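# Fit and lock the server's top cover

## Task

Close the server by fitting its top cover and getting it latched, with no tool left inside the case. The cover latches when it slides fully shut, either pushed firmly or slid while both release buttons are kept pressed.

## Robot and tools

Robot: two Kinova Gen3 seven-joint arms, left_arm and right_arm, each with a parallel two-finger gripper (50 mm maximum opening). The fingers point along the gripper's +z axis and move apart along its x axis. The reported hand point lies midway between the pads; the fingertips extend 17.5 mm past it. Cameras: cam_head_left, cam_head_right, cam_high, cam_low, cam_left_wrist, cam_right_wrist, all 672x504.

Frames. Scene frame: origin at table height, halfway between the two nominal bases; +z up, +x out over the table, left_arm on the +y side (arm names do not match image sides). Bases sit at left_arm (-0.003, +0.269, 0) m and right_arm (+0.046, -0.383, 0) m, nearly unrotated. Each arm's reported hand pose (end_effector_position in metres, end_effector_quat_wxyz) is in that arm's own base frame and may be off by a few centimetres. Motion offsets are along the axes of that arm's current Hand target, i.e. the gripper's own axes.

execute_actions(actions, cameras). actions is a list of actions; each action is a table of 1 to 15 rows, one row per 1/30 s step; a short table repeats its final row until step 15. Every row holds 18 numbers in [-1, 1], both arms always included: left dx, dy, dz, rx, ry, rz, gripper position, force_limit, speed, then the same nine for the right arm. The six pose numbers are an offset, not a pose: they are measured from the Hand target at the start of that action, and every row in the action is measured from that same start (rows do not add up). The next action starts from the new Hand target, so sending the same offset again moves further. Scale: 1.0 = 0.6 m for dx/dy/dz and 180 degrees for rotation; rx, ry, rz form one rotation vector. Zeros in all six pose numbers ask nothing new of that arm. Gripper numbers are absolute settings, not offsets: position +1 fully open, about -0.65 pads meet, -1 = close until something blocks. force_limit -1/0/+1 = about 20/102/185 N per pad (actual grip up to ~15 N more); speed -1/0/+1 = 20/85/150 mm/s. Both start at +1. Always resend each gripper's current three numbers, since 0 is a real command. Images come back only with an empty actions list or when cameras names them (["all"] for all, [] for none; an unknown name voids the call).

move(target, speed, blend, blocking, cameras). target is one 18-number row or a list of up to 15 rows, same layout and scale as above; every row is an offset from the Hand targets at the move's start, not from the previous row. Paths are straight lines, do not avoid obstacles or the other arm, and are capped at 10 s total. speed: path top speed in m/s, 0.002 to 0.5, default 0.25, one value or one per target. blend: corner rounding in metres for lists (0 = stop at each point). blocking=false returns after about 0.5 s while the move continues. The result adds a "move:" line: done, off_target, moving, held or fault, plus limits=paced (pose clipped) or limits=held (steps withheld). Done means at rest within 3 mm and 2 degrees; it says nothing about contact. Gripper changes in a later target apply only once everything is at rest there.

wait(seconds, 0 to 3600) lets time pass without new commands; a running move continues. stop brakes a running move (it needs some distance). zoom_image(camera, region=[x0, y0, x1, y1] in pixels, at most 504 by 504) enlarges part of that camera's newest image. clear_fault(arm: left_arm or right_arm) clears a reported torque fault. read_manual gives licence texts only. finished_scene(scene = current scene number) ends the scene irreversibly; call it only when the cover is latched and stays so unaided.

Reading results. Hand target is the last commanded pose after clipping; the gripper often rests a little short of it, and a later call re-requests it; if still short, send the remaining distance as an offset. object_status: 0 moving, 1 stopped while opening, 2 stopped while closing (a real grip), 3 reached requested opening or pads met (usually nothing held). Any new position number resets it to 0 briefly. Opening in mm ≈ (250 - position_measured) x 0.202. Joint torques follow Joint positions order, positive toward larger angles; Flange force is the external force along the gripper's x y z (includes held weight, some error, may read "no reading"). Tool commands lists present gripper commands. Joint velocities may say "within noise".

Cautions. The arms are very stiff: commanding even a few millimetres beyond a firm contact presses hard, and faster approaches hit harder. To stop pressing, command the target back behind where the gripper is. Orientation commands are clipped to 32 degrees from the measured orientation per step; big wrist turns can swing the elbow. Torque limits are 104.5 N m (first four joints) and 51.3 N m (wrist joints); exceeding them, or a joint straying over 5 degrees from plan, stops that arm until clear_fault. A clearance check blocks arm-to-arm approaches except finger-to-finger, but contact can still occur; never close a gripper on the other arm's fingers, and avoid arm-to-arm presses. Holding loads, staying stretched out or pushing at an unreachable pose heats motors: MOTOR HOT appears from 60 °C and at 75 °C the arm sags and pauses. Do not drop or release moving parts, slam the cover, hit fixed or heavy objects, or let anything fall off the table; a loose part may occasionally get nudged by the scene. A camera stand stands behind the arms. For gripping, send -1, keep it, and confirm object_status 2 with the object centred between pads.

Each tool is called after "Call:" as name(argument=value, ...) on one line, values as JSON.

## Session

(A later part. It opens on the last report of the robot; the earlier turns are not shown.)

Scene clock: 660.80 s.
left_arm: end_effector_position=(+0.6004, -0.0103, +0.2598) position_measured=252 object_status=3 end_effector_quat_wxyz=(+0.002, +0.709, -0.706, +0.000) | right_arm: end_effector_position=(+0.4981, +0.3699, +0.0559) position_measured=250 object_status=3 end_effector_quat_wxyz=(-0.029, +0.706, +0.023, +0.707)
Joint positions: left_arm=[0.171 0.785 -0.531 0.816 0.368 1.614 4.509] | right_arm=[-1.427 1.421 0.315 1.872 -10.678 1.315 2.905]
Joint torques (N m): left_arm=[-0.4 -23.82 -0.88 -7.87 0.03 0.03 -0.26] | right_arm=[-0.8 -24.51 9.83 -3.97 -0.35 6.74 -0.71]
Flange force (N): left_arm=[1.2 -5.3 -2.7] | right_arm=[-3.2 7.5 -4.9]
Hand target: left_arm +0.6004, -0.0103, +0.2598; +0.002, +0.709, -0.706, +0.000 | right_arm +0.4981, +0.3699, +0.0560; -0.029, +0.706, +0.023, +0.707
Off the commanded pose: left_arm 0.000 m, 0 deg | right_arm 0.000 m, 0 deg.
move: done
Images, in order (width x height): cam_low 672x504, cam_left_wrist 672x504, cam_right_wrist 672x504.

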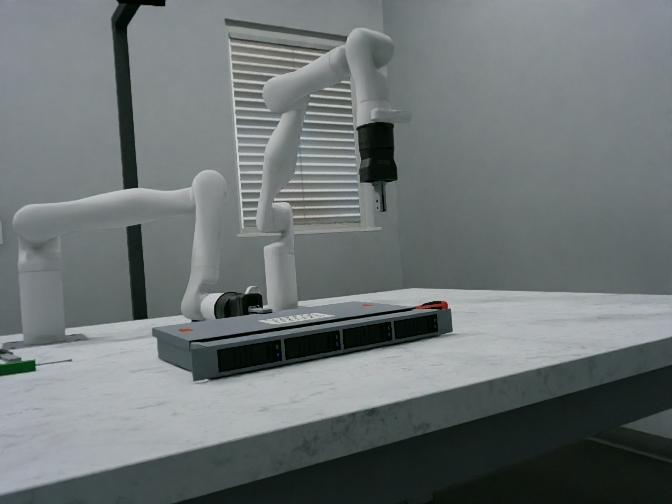

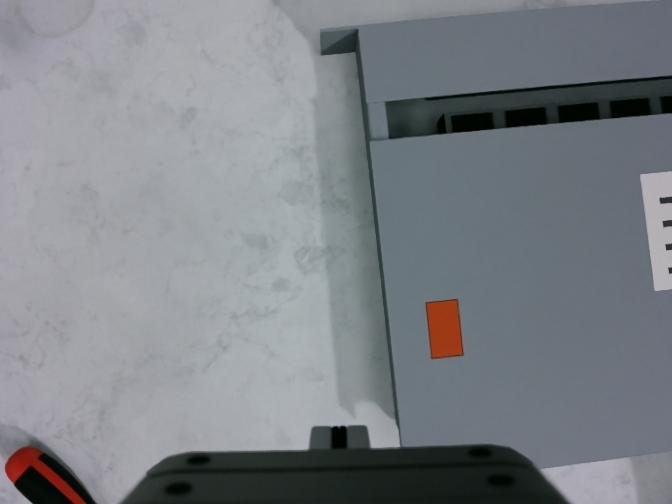

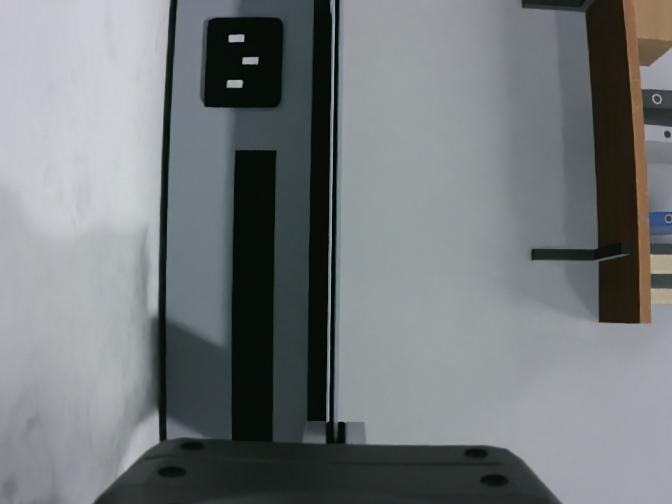

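Call:
move(target=[[0,0,0,0,0,0,-1,-0.5,0,-0.0095,0,0.0,0,0,0,-1,0.1,-1]], speed=0.015)

Call:
move(target=[0,0,0,0,0,0,-1,-0.5,0,-0.0015,0,0.009,0,0,0,-1,0.1,-1], speed=0.01, cameras=["cam_left_wrist","cam_low","cam_right_wrist"])

Call:
zoom_image(camera="cam_low", region=[145, 280, 465, 390])

Scene clock: 670.30 s.
left_arm: end_effector_position=(+0.6004, -0.0103, +0.2598) position_measured=252 object_status=3 end_effector_quat_wxyz=(+0.002, +0.709, -0.706, +0.000) | right_arm: end_effector_position=(+0.4981, +0.3700, +0.0504) position_measured=250 object_status=3 end_effector_quat_wxyz=(-0.029, +0.706, +0.023, +0.707)
Joint positions: left_arm=[0.171 0.785 -0.531 0.816 0.368 1.614 4.509] | right_arm=[-1.426 1.434 0.313 1.862 -10.681 1.317 2.903]
Joint torques (N m): left_arm=[-0.41 -23.9 -0.89 -7.83 0.05 0.09 -0.25] | right_arm=[-2.63 -21.14 4.9 -4.07 0.99 3.22 -0.81]
Flange force (N): left_arm=[1.2 -5.6 -2.7] | right_arm=[5.1 9.6 -3.0]
Hand target: left_arm +0.6004, -0.0103, +0.2598; +0.002, +0.709, -0.706, +0.000 | right_arm +0.4981, +0.3700, +0.0504; -0.029, +0.706, +0.023, +0.707
Off the commanded pose: left_arm 0.000 m, 0 deg | right_arm 0.000 m, 0 deg.
move: done

Scene clock: 671.07 s.
left_arm: end_effector_position=(+0.6004, -0.0103, +0.2598) position_measured=252 object_status=3 end_effector_quat_wxyz=(+0.002, +0.709, -0.706, +0.000) | right_arm: end_effector_position=(+0.5034, +0.3704, +0.0495) position_measured=250 object_status=3 end_effector_quat_wxyz=(-0.029, +0.706, +0.023, +0.707)
Joint positions: left_arm=[0.171 0.785 -0.531 0.816 0.368 1.614 4.509] | right_arm=[-1.417 1.437 0.318 1.852 -10.672 1.312 2.906]
Joint torques (N m): left_arm=[-0.37 -23.8 -0.77 -7.87 0.04 0.01 -0.28] | right_arm=[3.35 -17.08 5.27 -9.86 4.74 -1.91 -0.76]
Flange force (N): left_arm=[1.1 -5.2 -2.8] | right_arm=[22.8 18.3 -34.8]
Hand target: left_arm +0.6004, -0.0103, +0.2598; +0.002, +0.709, -0.706, +0.000 | right_arm +0.5035, +0.3704, +0.0495; -0.029, +0.706, +0.023, +0.707
Off the commanded pose: left_arm 0.000 m, 0 deg | right_arm 0.000 m, 0 deg.
move: done
Images, in order (width x height): cam_low 672x504, cam_left_wrist 672x504, cam_right_wrist 672x504.

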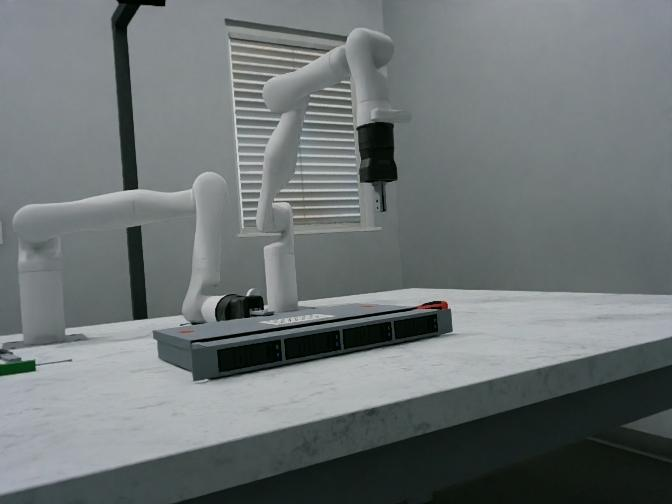

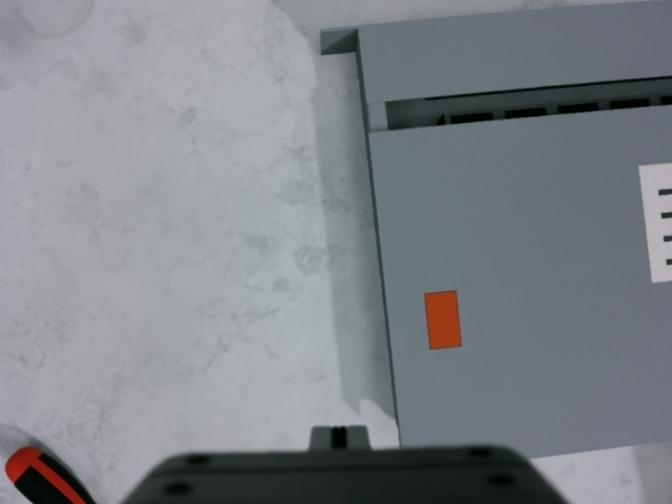

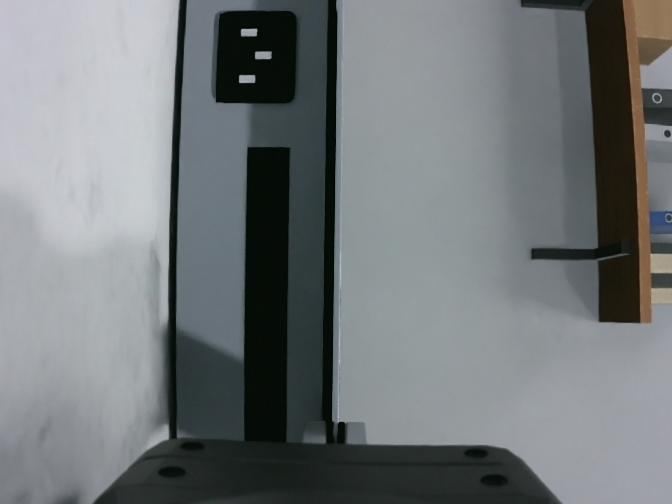

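Scaled by 1.575.

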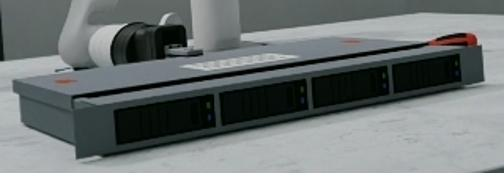

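Call:
move(target=[[0,0,0,0,0,0,-1,-0.5,0,0.001,0.0012,-0.003,0,0,0,-1,0.1,-1],[0,0,0,0,0,0,-1,-0.5,0,-0.0025,0.0012,-0.003,0,0,0,-1,0.1,-1]], speed=0.01, cameras=["cam_right_wrist"])

Call:
zoom_image(camera="cam_right_wrist", region=[280, 0, 400, 440])

Scene clock: 683.90 s.
left_arm: end_effector_position=(+0.6004, -0.0103, +0.2598) position_measured=252 object_status=3 end_effector_quat_wxyz=(+0.002, +0.709, -0.706, +0.000) | right_arm: end_effector_position=(+0.5017, +0.3696, +0.0481) position_measured=250 object_status=3 end_effector_quat_wxyz=(-0.029, +0.706, +0.023, +0.707)
Joint positions: left_arm=[0.171 0.785 -0.531 0.816 0.368 1.614 4.509] | right_arm=[-1.419 1.44 0.316 1.854 -10.675 1.315 2.902]
Joint torques (N m): left_arm=[-0.47 -23.86 -0.86 -7.82 0.03 0.06 -0.28] | right_arm=[1.11 -10.37 -2.68 -3.54 2.16 -5.06 -0.98]
Flange force (N): left_arm=[1.3 -5.5 -2.7] | right_arm=[30.3 8.0 -12.3]
Hand target: left_arm +0.6004, -0.0103, +0.2598; +0.002, +0.709, -0.706, +0.000 | right_arm +0.5018, +0.3696, +0.0479; -0.029, +0.706, +0.023, +0.707
Off the commanded pose: left_arm 0.000 m, 0 deg | right_arm 0.000 m, 0 deg.
move: done

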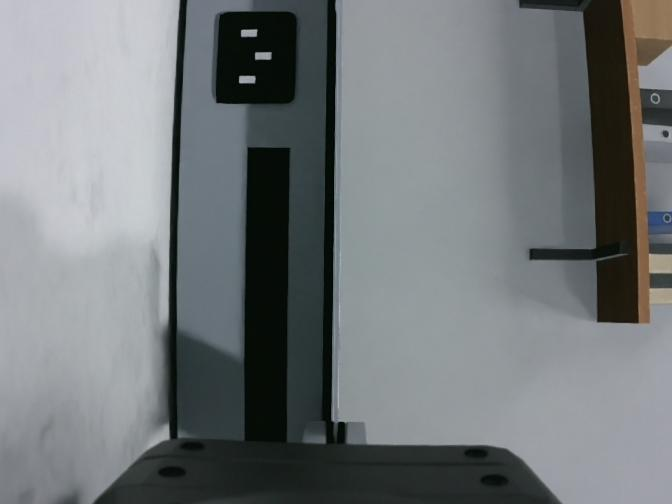

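Scaled by 1.145.

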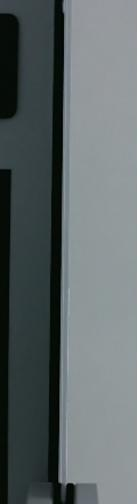

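Call:
move(target=[[0,0,0,0,0,0,-1,-0.5,0,0.0015,0,0,0,0,0,-0.25,0.1,-1],[0,0,0,0,0,0,-1,-0.5,0,0.0015,0,-0.07,0,0,0,-1,-0.5,0],[0,0,0,0,0,0,-1,-0.5,0,0.15,0,-0.08,0,0,0,-1,-0.5,0]], speed=[0.02,0.06,0.2], cameras=["cam_left_wrist","cam_low","cam_head_right","cam_right_wrist"])

Call:
zoom_image(camera="cam_low", region=[145, 280, 465, 390])

Call:
zoom_image(camera="cam_head_right", region=[280, 205, 485, 310])

Scene clock: 698.97 s.
left_arm: end_effector_position=(+0.6004, -0.0103, +0.2598) position_measured=252 object_status=3 end_effector_quat_wxyz=(+0.002, +0.709, -0.706, +0.000) | right_arm: end_effector_position=(+0.4538, +0.3652, +0.1378) position_measured=252 object_status=3 end_effector_quat_wxyz=(-0.029, +0.706, +0.023, +0.707)
Joint positions: left_arm=[0.171 0.785 -0.531 0.816 0.368 1.614 4.509] | right_arm=[-1.52 1.209 0.302 2.064 -10.723 1.329 2.949]
Joint torques (N m): left_arm=[-0.43 -23.83 -0.8 -7.86 -0.02 0.07 -0.26] | right_arm=[-1.02 -17.86 4.65 -1.04 -0.45 3.35 -0.18]
Flange force (N): left_arm=[1.2 -5.2 -2.6] | right_arm=[4.1 3.5 1.3]
Hand target: left_arm +0.6004, -0.0103, +0.2598; +0.002, +0.709, -0.706, +0.000 | right_arm +0.4538, +0.3652, +0.1379; -0.029, +0.706, +0.023, +0.707
Off the commanded pose: left_arm 0.000 m, 0 deg | right_arm 0.000 m, 0 deg.
move: done
Images, in order (width x height): cam_head_right 672x504, cam_low 672x504, cam_left_wrist 672x504, cam_right_wrist 672x504.

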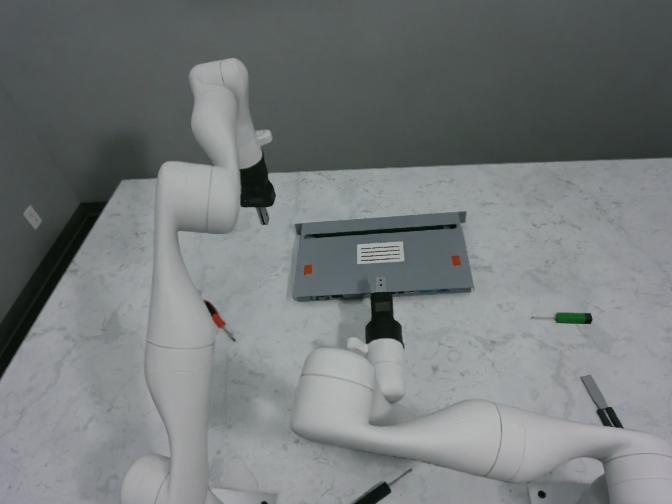

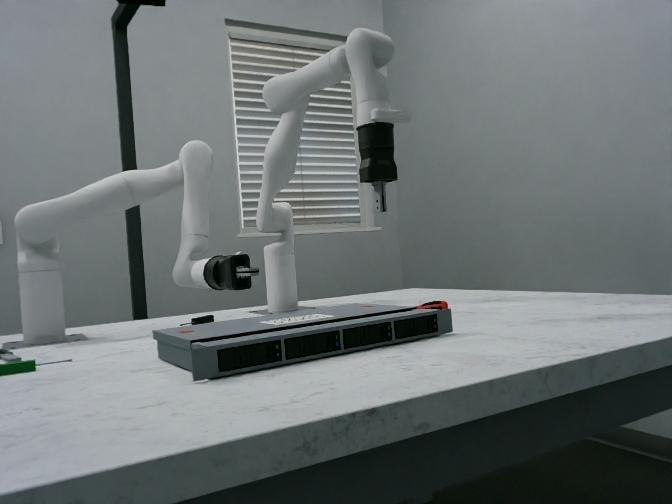

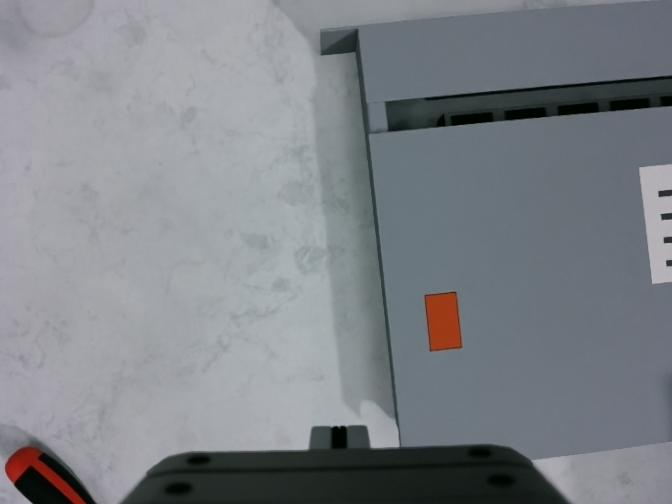

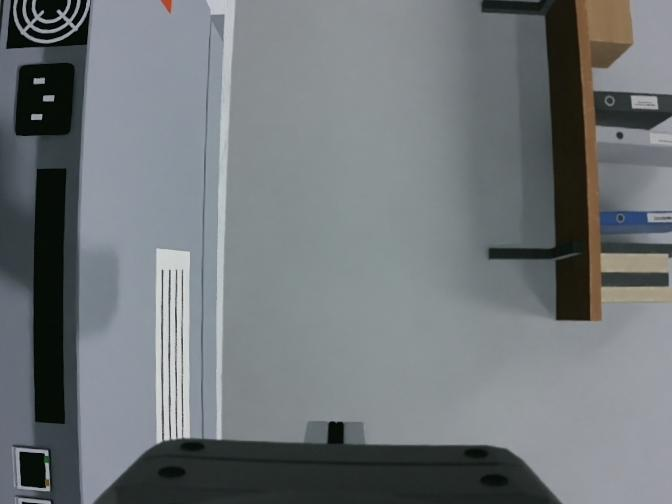

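Scaled by 1.575.

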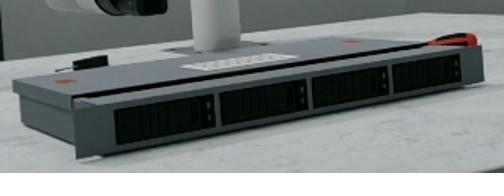

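Scaled by 2.459.

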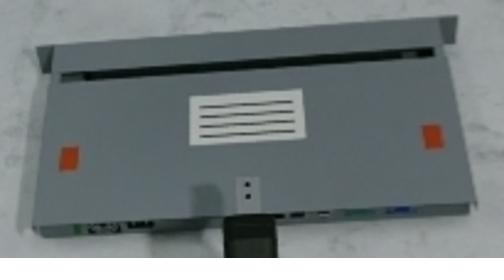

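Call:
move(target=[[0.166,0.147,0.05,0,0,0,-1,-0.5,0,0.133,0.254,0.05,0,-0.5,0,-1,-0.5,0],[0.166,0.147,0.334,0,0,0,-1,-0.5,0,-0.131,0.254,0.05,0,-0.5,0,-1,-0.5,0]], speed=[0.2,0.15], cameras=["cam_left_wrist","cam_right_wrist","cam_head_right"])

Scene clock: 736.97 s.
left_arm: end_effector_position=(+0.5123, -0.1108, +0.0599) position_measured=252 object_status=3 end_effector_quat_wxyz=(+0.002, +0.708, -0.706, +0.000) | right_arm: end_effector_position=(+0.4950, +0.2161, +0.0579) position_measured=252 object_status=3 end_effector_quat_wxyz=(-0.005, +0.999, +0.037, +0.001)
Joint positions: left_arm=[0.456 0.792 -0.499 1.52 0.438 0.944 4.538] | right_arm=[-0.35 0.777 -0.177 1.474 -12.418 0.898 5.788]
Joint torques (N m): left_arm=[-0.37 -21.54 -1.68 -6.04 0.21 -0.03 -0.24] | right_arm=[-1.07 -22 -2.06 -8.72 0.16 -0.24 -0.15]
Flange force (N): left_arm=[2.1 -3.9 -1.4] | right_arm=[-3.9 3.6 0.5]
Hand target: left_arm +0.5123, -0.1108, +0.0599; +0.002, +0.708, -0.706, +0.000 | right_arm +0.4950, +0.2161, +0.0579; -0.005, +0.999, +0.037, +0.001
Off the commanded pose: left_arm 0.000 m, 0 deg | right_arm 0.000 m, 0 deg.
move: done
Images, in order (width x height): cam_head_right 672x504, cam_left_wrist 672x504, cam_right_wrist 672x504.

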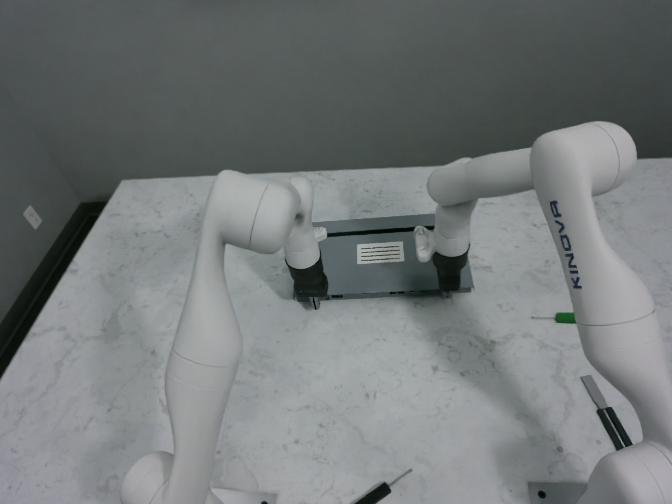

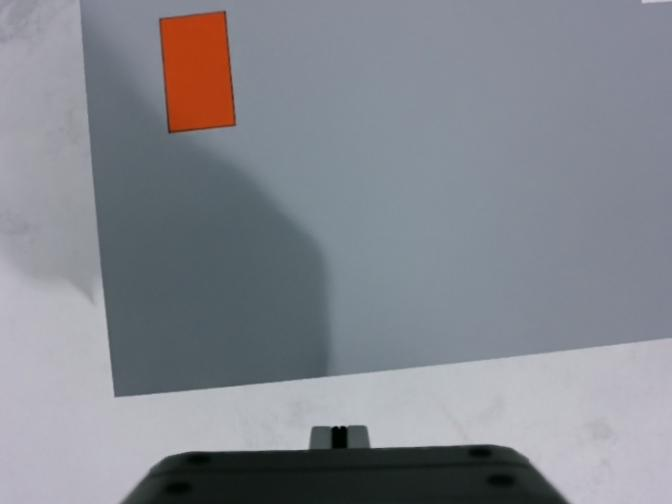

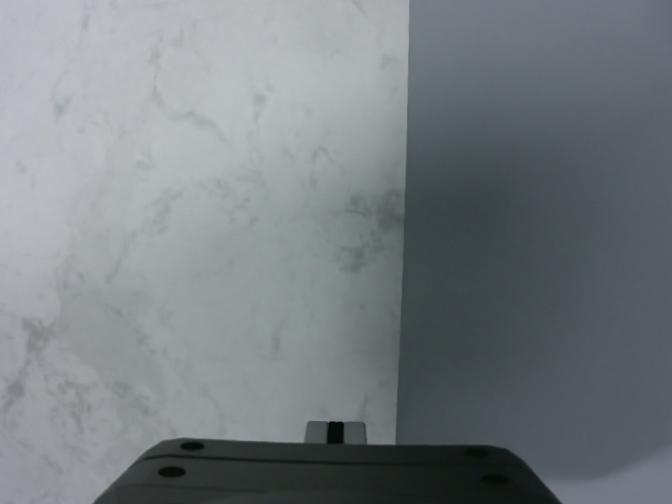

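Call:
move(target=[[-0.0017,-0.0175,0,0,0,0,-1,-0.5,0,0.0135,0,0,0,0,0,-1,-0.5,0],[-0.0026,-0.0282,0,0,0,0,-1,-0.5,0,0.0242,0,0,0,0,0,-1,-0.5,0]], speed=[0.05,0.015])

Call:
move(target=[-0.001,-0.0108,0,0,0,0,-1,-0.5,0,0.0108,0,0,0,0,0,-1,-0.5,0], speed=0.015, cameras=["cam_left_wrist","cam_right_wrist","cam_low"])

Call:
zoom_image(camera="cam_low", region=[145, 280, 465, 390])

Scene clock: 754.13 s.
left_arm: end_effector_position=(+0.5292, -0.1092, +0.0598) position_measured=252 object_status=3 end_effector_quat_wxyz=(+0.002, +0.708, -0.706, +0.000) | right_arm: end_effector_position=(+0.5097, +0.2170, +0.0580) position_measured=252 object_status=3 end_effector_quat_wxyz=(-0.005, +0.999, +0.036, +0.001)
Joint positions: left_arm=[0.436 0.821 -0.497 1.455 0.438 0.978 4.542] | right_arm=[-0.344 0.803 -0.176 1.417 -12.418 0.929 5.801]
Joint torques (N m): left_arm=[-0.38 -21.95 -1.59 -5.93 0.04 0.07 -0.3] | right_arm=[-0.97 -22.67 -1.98 -9.35 0.13 -0.35 -0.14]
Flange force (N): left_arm=[2.3 -4.5 -1.7] | right_arm=[-5.5 3.9 0.7]
Hand target: left_arm +0.5292, -0.1092, +0.0598; +0.002, +0.708, -0.706, +0.000 | right_arm +0.5095, +0.2172, +0.0579; -0.005, +0.999, +0.037, +0.001
Off the commanded pose: left_arm 0.000 m, 0 deg | right_arm 0.000 m, 0 deg.
move: done

Scene clock: 754.90 s.
left_arm: end_effector_position=(+0.5356, -0.1086, +0.0598) position_measured=252 object_status=3 end_effector_quat_wxyz=(+0.002, +0.709, -0.706, +0.000) | right_arm: end_effector_position=(+0.5159, +0.2177, +0.0579) position_measured=252 object_status=3 end_effector_quat_wxyz=(-0.005, +0.999, +0.037, +0.001)
Joint positions: left_arm=[0.428 0.833 -0.496 1.429 0.437 0.992 4.545] | right_arm=[-0.342 0.815 -0.176 1.391 -12.419 0.944 5.807]
Joint torques (N m): left_arm=[-0.43 -22.28 -1.59 -6.1 0.09 0.06 -0.29] | right_arm=[2.72 -24.8 1.82 -16.71 2.79 -5.3 0]
Flange force (N): left_arm=[2.3 -4.3 -1.5] | right_arm=[-22.5 2.3 -2.8]
Hand target: left_arm +0.5357, -0.1086, +0.0598; +0.002, +0.709, -0.706, +0.000 | right_arm +0.5159, +0.2177, +0.0579; -0.005, +0.999, +0.037, +0.001
Off the commanded pose: left_arm 0.000 m, 0 deg | right_arm 0.000 m, 0 deg.
move: done
Images, in order (width x height): cam_low 672x504, cam_left_wrist 672x504, cam_right_wrist 672x504.

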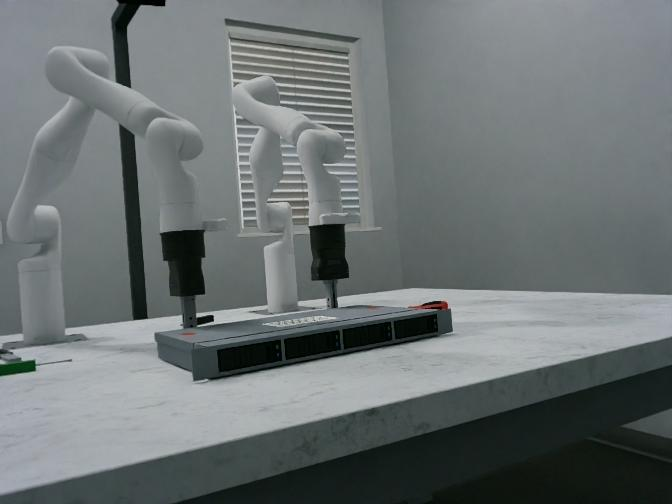

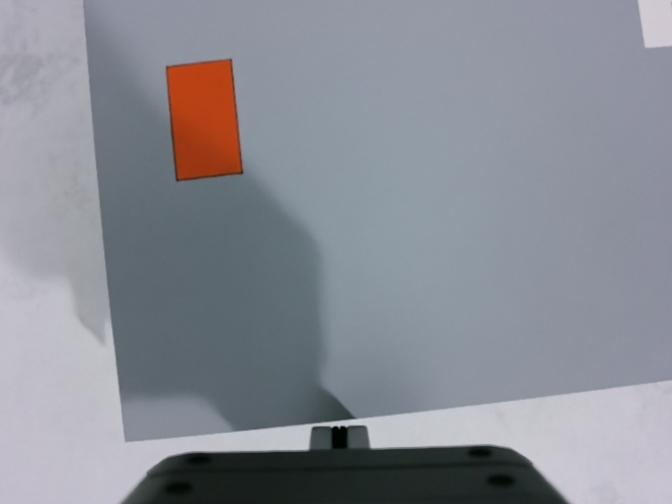

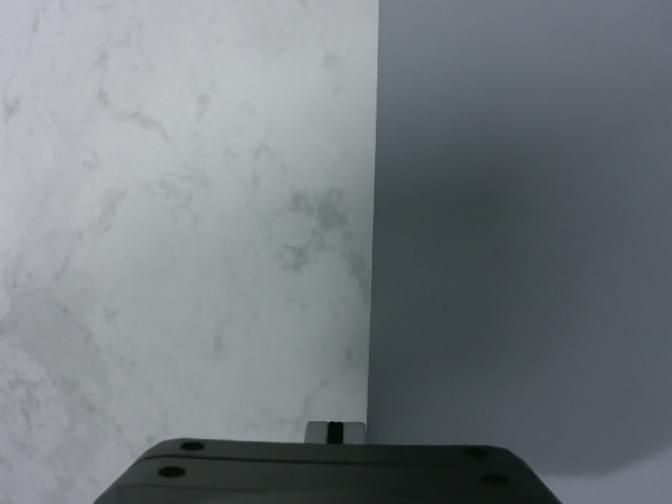

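Scaled by 1.575.

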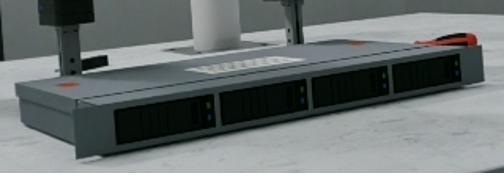

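Call:
move(target=[-0.0014,-0.0155,0,0,0,0,-1,-0.5,0,0.01,0,0,0,0,0,-1,-0.5,0], speed=0.015)

Call:
move(target=[-0.0005,-0.005,0,0,0,0,-1,-0.5,0,0.0045,0,0,0,0,0,-1,-0.5,0], speed=0.015, cameras=["cam_left_wrist","cam_right_wrist","cam_low"])

Call:
zoom_image(camera="cam_low", region=[145, 280, 465, 390])

Scene clock: 765.40 s.
left_arm: end_effector_position=(+0.5449, -0.1077, +0.0598) position_measured=252 object_status=3 end_effector_quat_wxyz=(+0.002, +0.709, -0.706, +0.000) | right_arm: end_effector_position=(+0.5220, +0.2180, +0.0580) position_measured=252 object_status=3 end_effector_quat_wxyz=(-0.005, +0.999, +0.037, +0.001)
Joint positions: left_arm=[0.417 0.849 -0.494 1.392 0.437 1.011 4.548] | right_arm=[-0.339 0.826 -0.175 1.366 -12.419 0.957 5.813]
Joint torques (N m): left_arm=[-1.91 -24.26 -3.25 -10.8 0.28 -3.41 -0.39] | right_arm=[0.6 -22.2 -0.23 -11.46 1.23 -2.01 -0.08]
Flange force (N): left_arm=[3.1 5.5 -2.4] | right_arm=[-12.6 3.1 -3.1]
Hand target: left_arm +0.5449, -0.1077, +0.0598; +0.002, +0.709, -0.706, +0.000 | right_arm +0.5219, +0.2181, +0.0579; -0.005, +0.999, +0.037, +0.001
Off the commanded pose: left_arm 0.000 m, 0 deg | right_arm 0.000 m, 0 deg.
move: done

Scene clock: 765.93 s.
left_arm: end_effector_position=(+0.5479, -0.1074, +0.0598) position_measured=252 object_status=3 end_effector_quat_wxyz=(+0.002, +0.708, -0.706, +0.000) | right_arm: end_effector_position=(+0.5245, +0.2184, +0.0579) position_measured=252 object_status=3 end_effector_quat_wxyz=(-0.005, +0.999, +0.037, +0.001)
Joint positions: left_arm=[0.414 0.855 -0.494 1.379 0.437 1.018 4.549] | right_arm=[-0.339 0.831 -0.175 1.355 -12.419 0.963 5.815]
Joint torques (N m): left_arm=[-3.02 -22.89 -3.88 -16.51 1.3 -8.93 -0.48] | right_arm=[2.58 -22.9 1.86 -19.01 3.14 -8.29 0.11]
Flange force (N): left_arm=[2.2 21.0 -12.1] | right_arm=[-29.5 4.6 -10.7]
Hand target: left_arm +0.5480, -0.1074, +0.0598; +0.002, +0.709, -0.706, +0.000 | right_arm +0.5246, +0.2183, +0.0579; -0.005, +0.999, +0.037, +0.001
Off the commanded pose: left_arm 0.000 m, 0 deg | right_arm 0.000 m, 0 deg.
move: done
Images, in order (width x height): cam_low 672x504, cam_left_wrist 672x504, cam_right_wrist 672x504.

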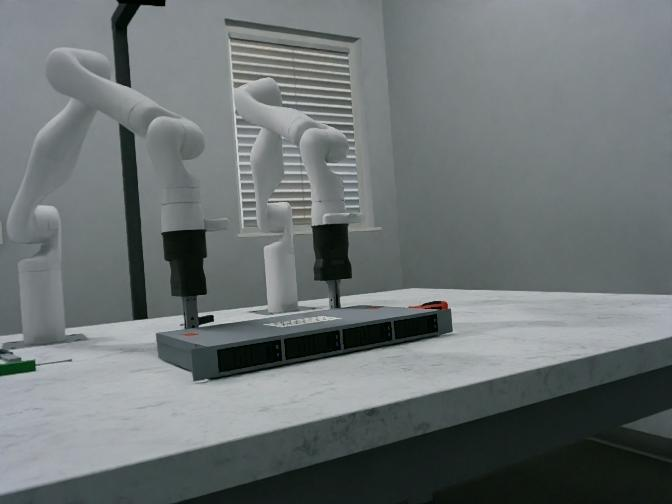

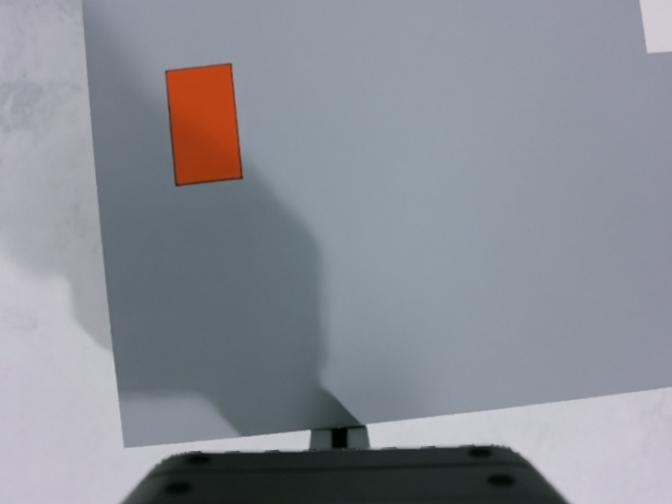

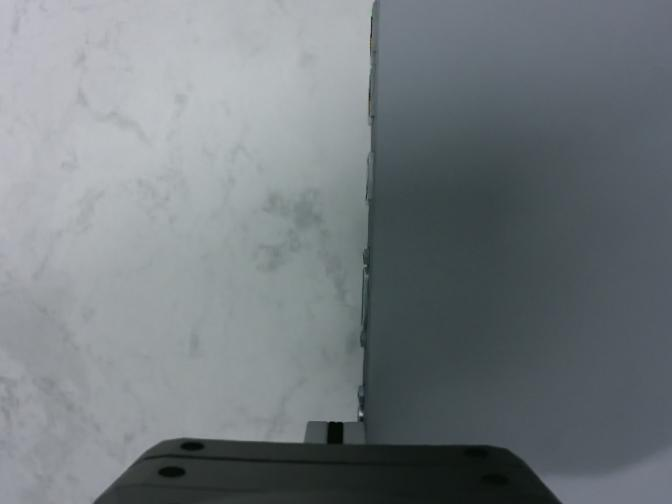

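Scaled by 1.575.

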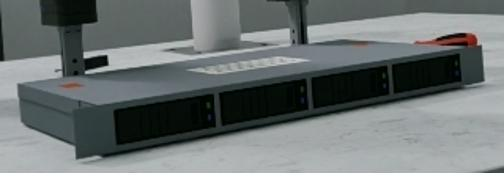

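Call:
move(target=[-0.0003,-0.0035,0,0,0,0,-1,-0.5,0,0.003,0,0,0,0,0,-1,-0.5,0], speed=0.015)

Call:
move(target=[-0.0003,-0.0025,0,0,0,0,-1,-0.5,0,0.0025,0,0,0,0,0,-1,-0.5,0], speed=0.015, cameras=["cam_left_wrist","cam_right_wrist"])

Scene clock: 773.37 s.
left_arm: end_effector_position=(+0.5500, -0.1072, +0.0597) position_measured=252 object_status=3 end_effector_quat_wxyz=(+0.002, +0.708, -0.706, +0.000) | right_arm: end_effector_position=(+0.5263, +0.2185, +0.0579) position_measured=252 object_status=3 end_effector_quat_wxyz=(-0.005, +0.999, +0.037, +0.001)
Joint positions: left_arm=[0.411 0.859 -0.494 1.371 0.437 1.022 4.55] | right_arm=[-0.338 0.834 -0.175 1.348 -12.419 0.967 5.817]
Joint torques (N m): left_arm=[-6.2 -23.2 -6.85 -27.61 2.52 -19.41 -0.71] | right_arm=[6.04 -24.77 5.42 -29.12 6.02 -15.82 0.41]
Flange force (N): left_arm=[3.3 47.0 -24.7] | right_arm=[-52.9 5.3 -17.5]
Hand target: left_arm +0.5501, -0.1072, +0.0598; +0.002, +0.709, -0.706, +0.000 | right_arm +0.5264, +0.2184, +0.0579; -0.005, +0.999, +0.037, +0.001
Off the commanded pose: left_arm 0.000 m, 0 deg | right_arm 0.000 m, 0 deg.
move: done

Scene clock: 773.87 s.
left_arm: end_effector_position=(+0.5518, -0.1069, +0.0597) position_measured=252 object_status=3 end_effector_quat_wxyz=(+0.001, +0.709, -0.706, +0.000) | right_arm: end_effector_position=(+0.5282, +0.2184, +0.0579) position_measured=252 object_status=3 end_effector_quat_wxyz=(-0.005, +0.999, +0.036, +0.001)
Joint positions: left_arm=[0.409 0.862 -0.493 1.364 0.437 1.025 4.551] | right_arm=[-0.337 0.837 -0.175 1.341 -12.419 0.97 5.818]
Joint torques (N m): left_arm=[-2.5 -28.12 -4.56 -12.97 0.06 -4.28 -0.34] | right_arm=[2.38 -28.83 1.2 -16.41 2.29 -3.73 0.02]
Flange force (N): left_arm=[3.9 6.4 3.1] | right_arm=[-18.0 1.4 5.6]
Hand target: left_arm +0.5516, -0.1070, +0.0598; +0.002, +0.709, -0.706, +0.000 | right_arm +0.5279, +0.2186, +0.0580; -0.005, +0.999, +0.037, +0.001
Off the commanded pose: left_arm 0.000 m, 0 deg | right_arm 0.000 m, 0 deg.
move: done

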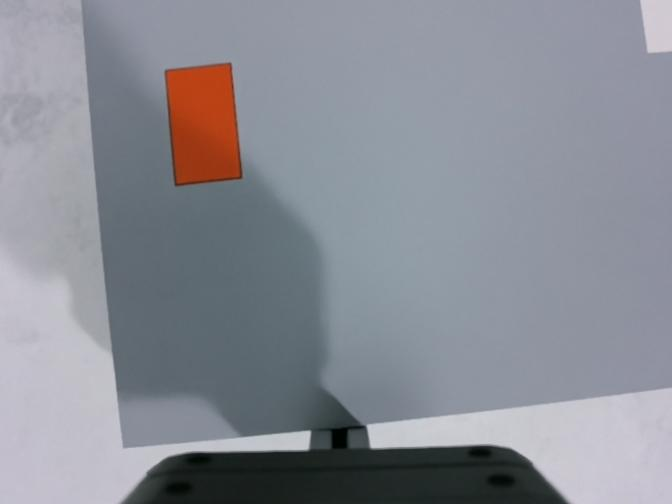

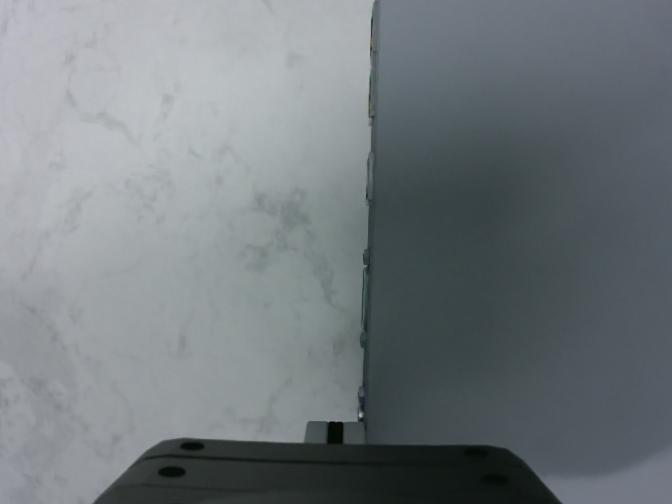

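Call:
move(target=[[0,0.04,0,0,0,0,-1,-0.5,0,-0.04,0,0,0,0,0,-1,-0.5,0],[0,-0.147,-0.333,0,0,0,-1,-0.5,0,-0.04,0.08,-0.3,0,0,0,-1,-0.5,0]], cameras=["cam_left_wrist","cam_right_wrist","cam_head_right","cam_low"])

Call:
zoom_image(camera="cam_low", region=[145, 280, 465, 390])

Call:
zoom_image(camera="cam_head_right", region=[280, 205, 485, 310])

Call:
zoom_image(camera="cam_left_wrist", region=[170, 0, 570, 400])

Scene clock: 790.33 s.
left_arm: end_effector_position=(+0.6401, -0.1061, +0.2594) position_measured=252 object_status=3 end_effector_quat_wxyz=(+0.001, +0.709, -0.706, +0.000) | right_arm: end_effector_position=(+0.5073, +0.1672, +0.2375) position_measured=252 object_status=3 end_effector_quat_wxyz=(-0.005, +0.999, +0.037, +0.001)
Joint positions: left_arm=[0.222 0.957 -0.482 0.435 0.401 1.791 4.737] | right_arm=[-0.254 0.573 -0.19 1.227 -12.47 1.345 5.921]
Joint torques (N m): left_arm=[-0.36 -26.42 0.2 -7.47 0.07 -0.05 -0.26] | right_arm=[-1.08 -20.17 -1.9 -10.67 0.1 -0.22 -0.13]
Flange force (N): left_arm=no reading | right_arm=[-5.9 3.9 2.3]
Hand target: left_arm +0.6401, -0.1061, +0.2594; +0.002, +0.709, -0.706, +0.000 | right_arm +0.5073, +0.1672, +0.2375; -0.005, +0.999, +0.037, +0.001
Off the commanded pose: left_arm 0.000 m, 0 deg | right_arm 0.000 m, 0 deg.
move: done
Images, in order (width x height): cam_head_right 672x504, cam_low 672x504, cam_left_wrist 672x504, cam_right_wrist 672x504.

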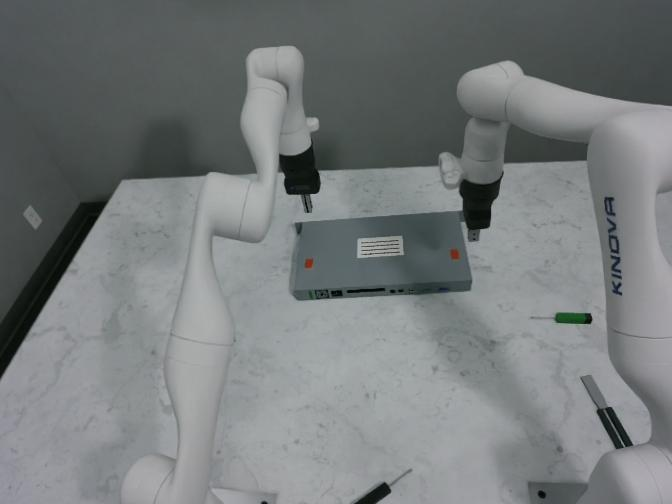

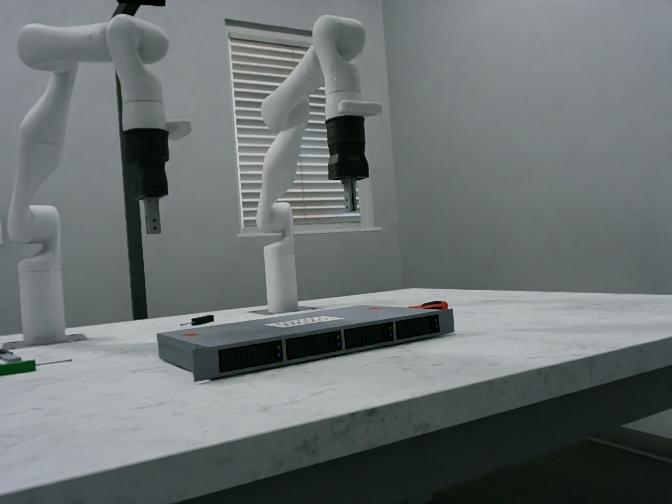

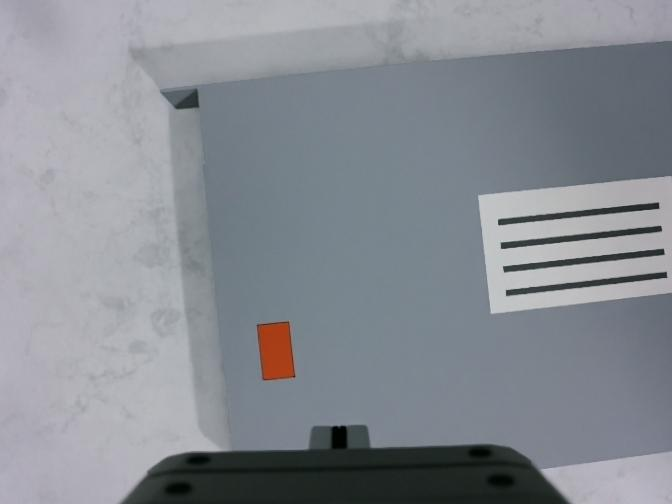

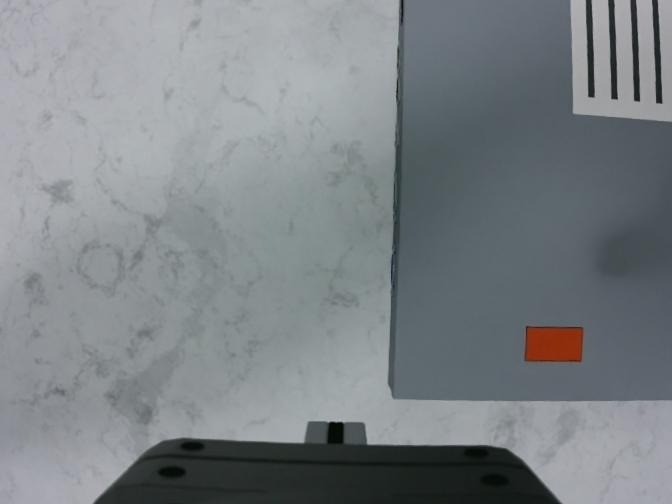

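Scaled by 1.575.

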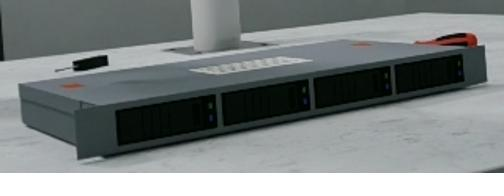

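Scaled by 2.459.

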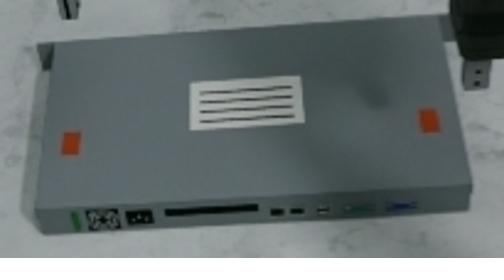

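Scaled by 1.260.

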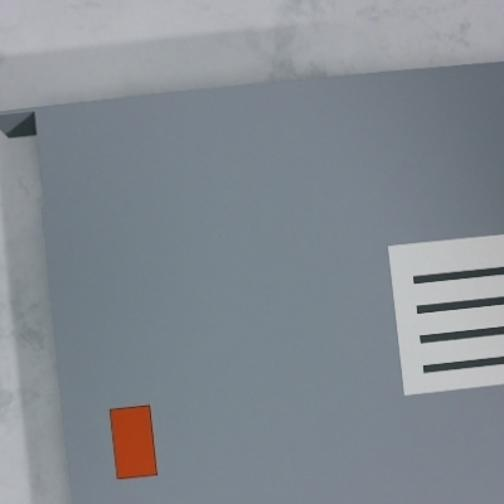

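Call:
finished_scene(scene=2)

The scene is finished: the task was done.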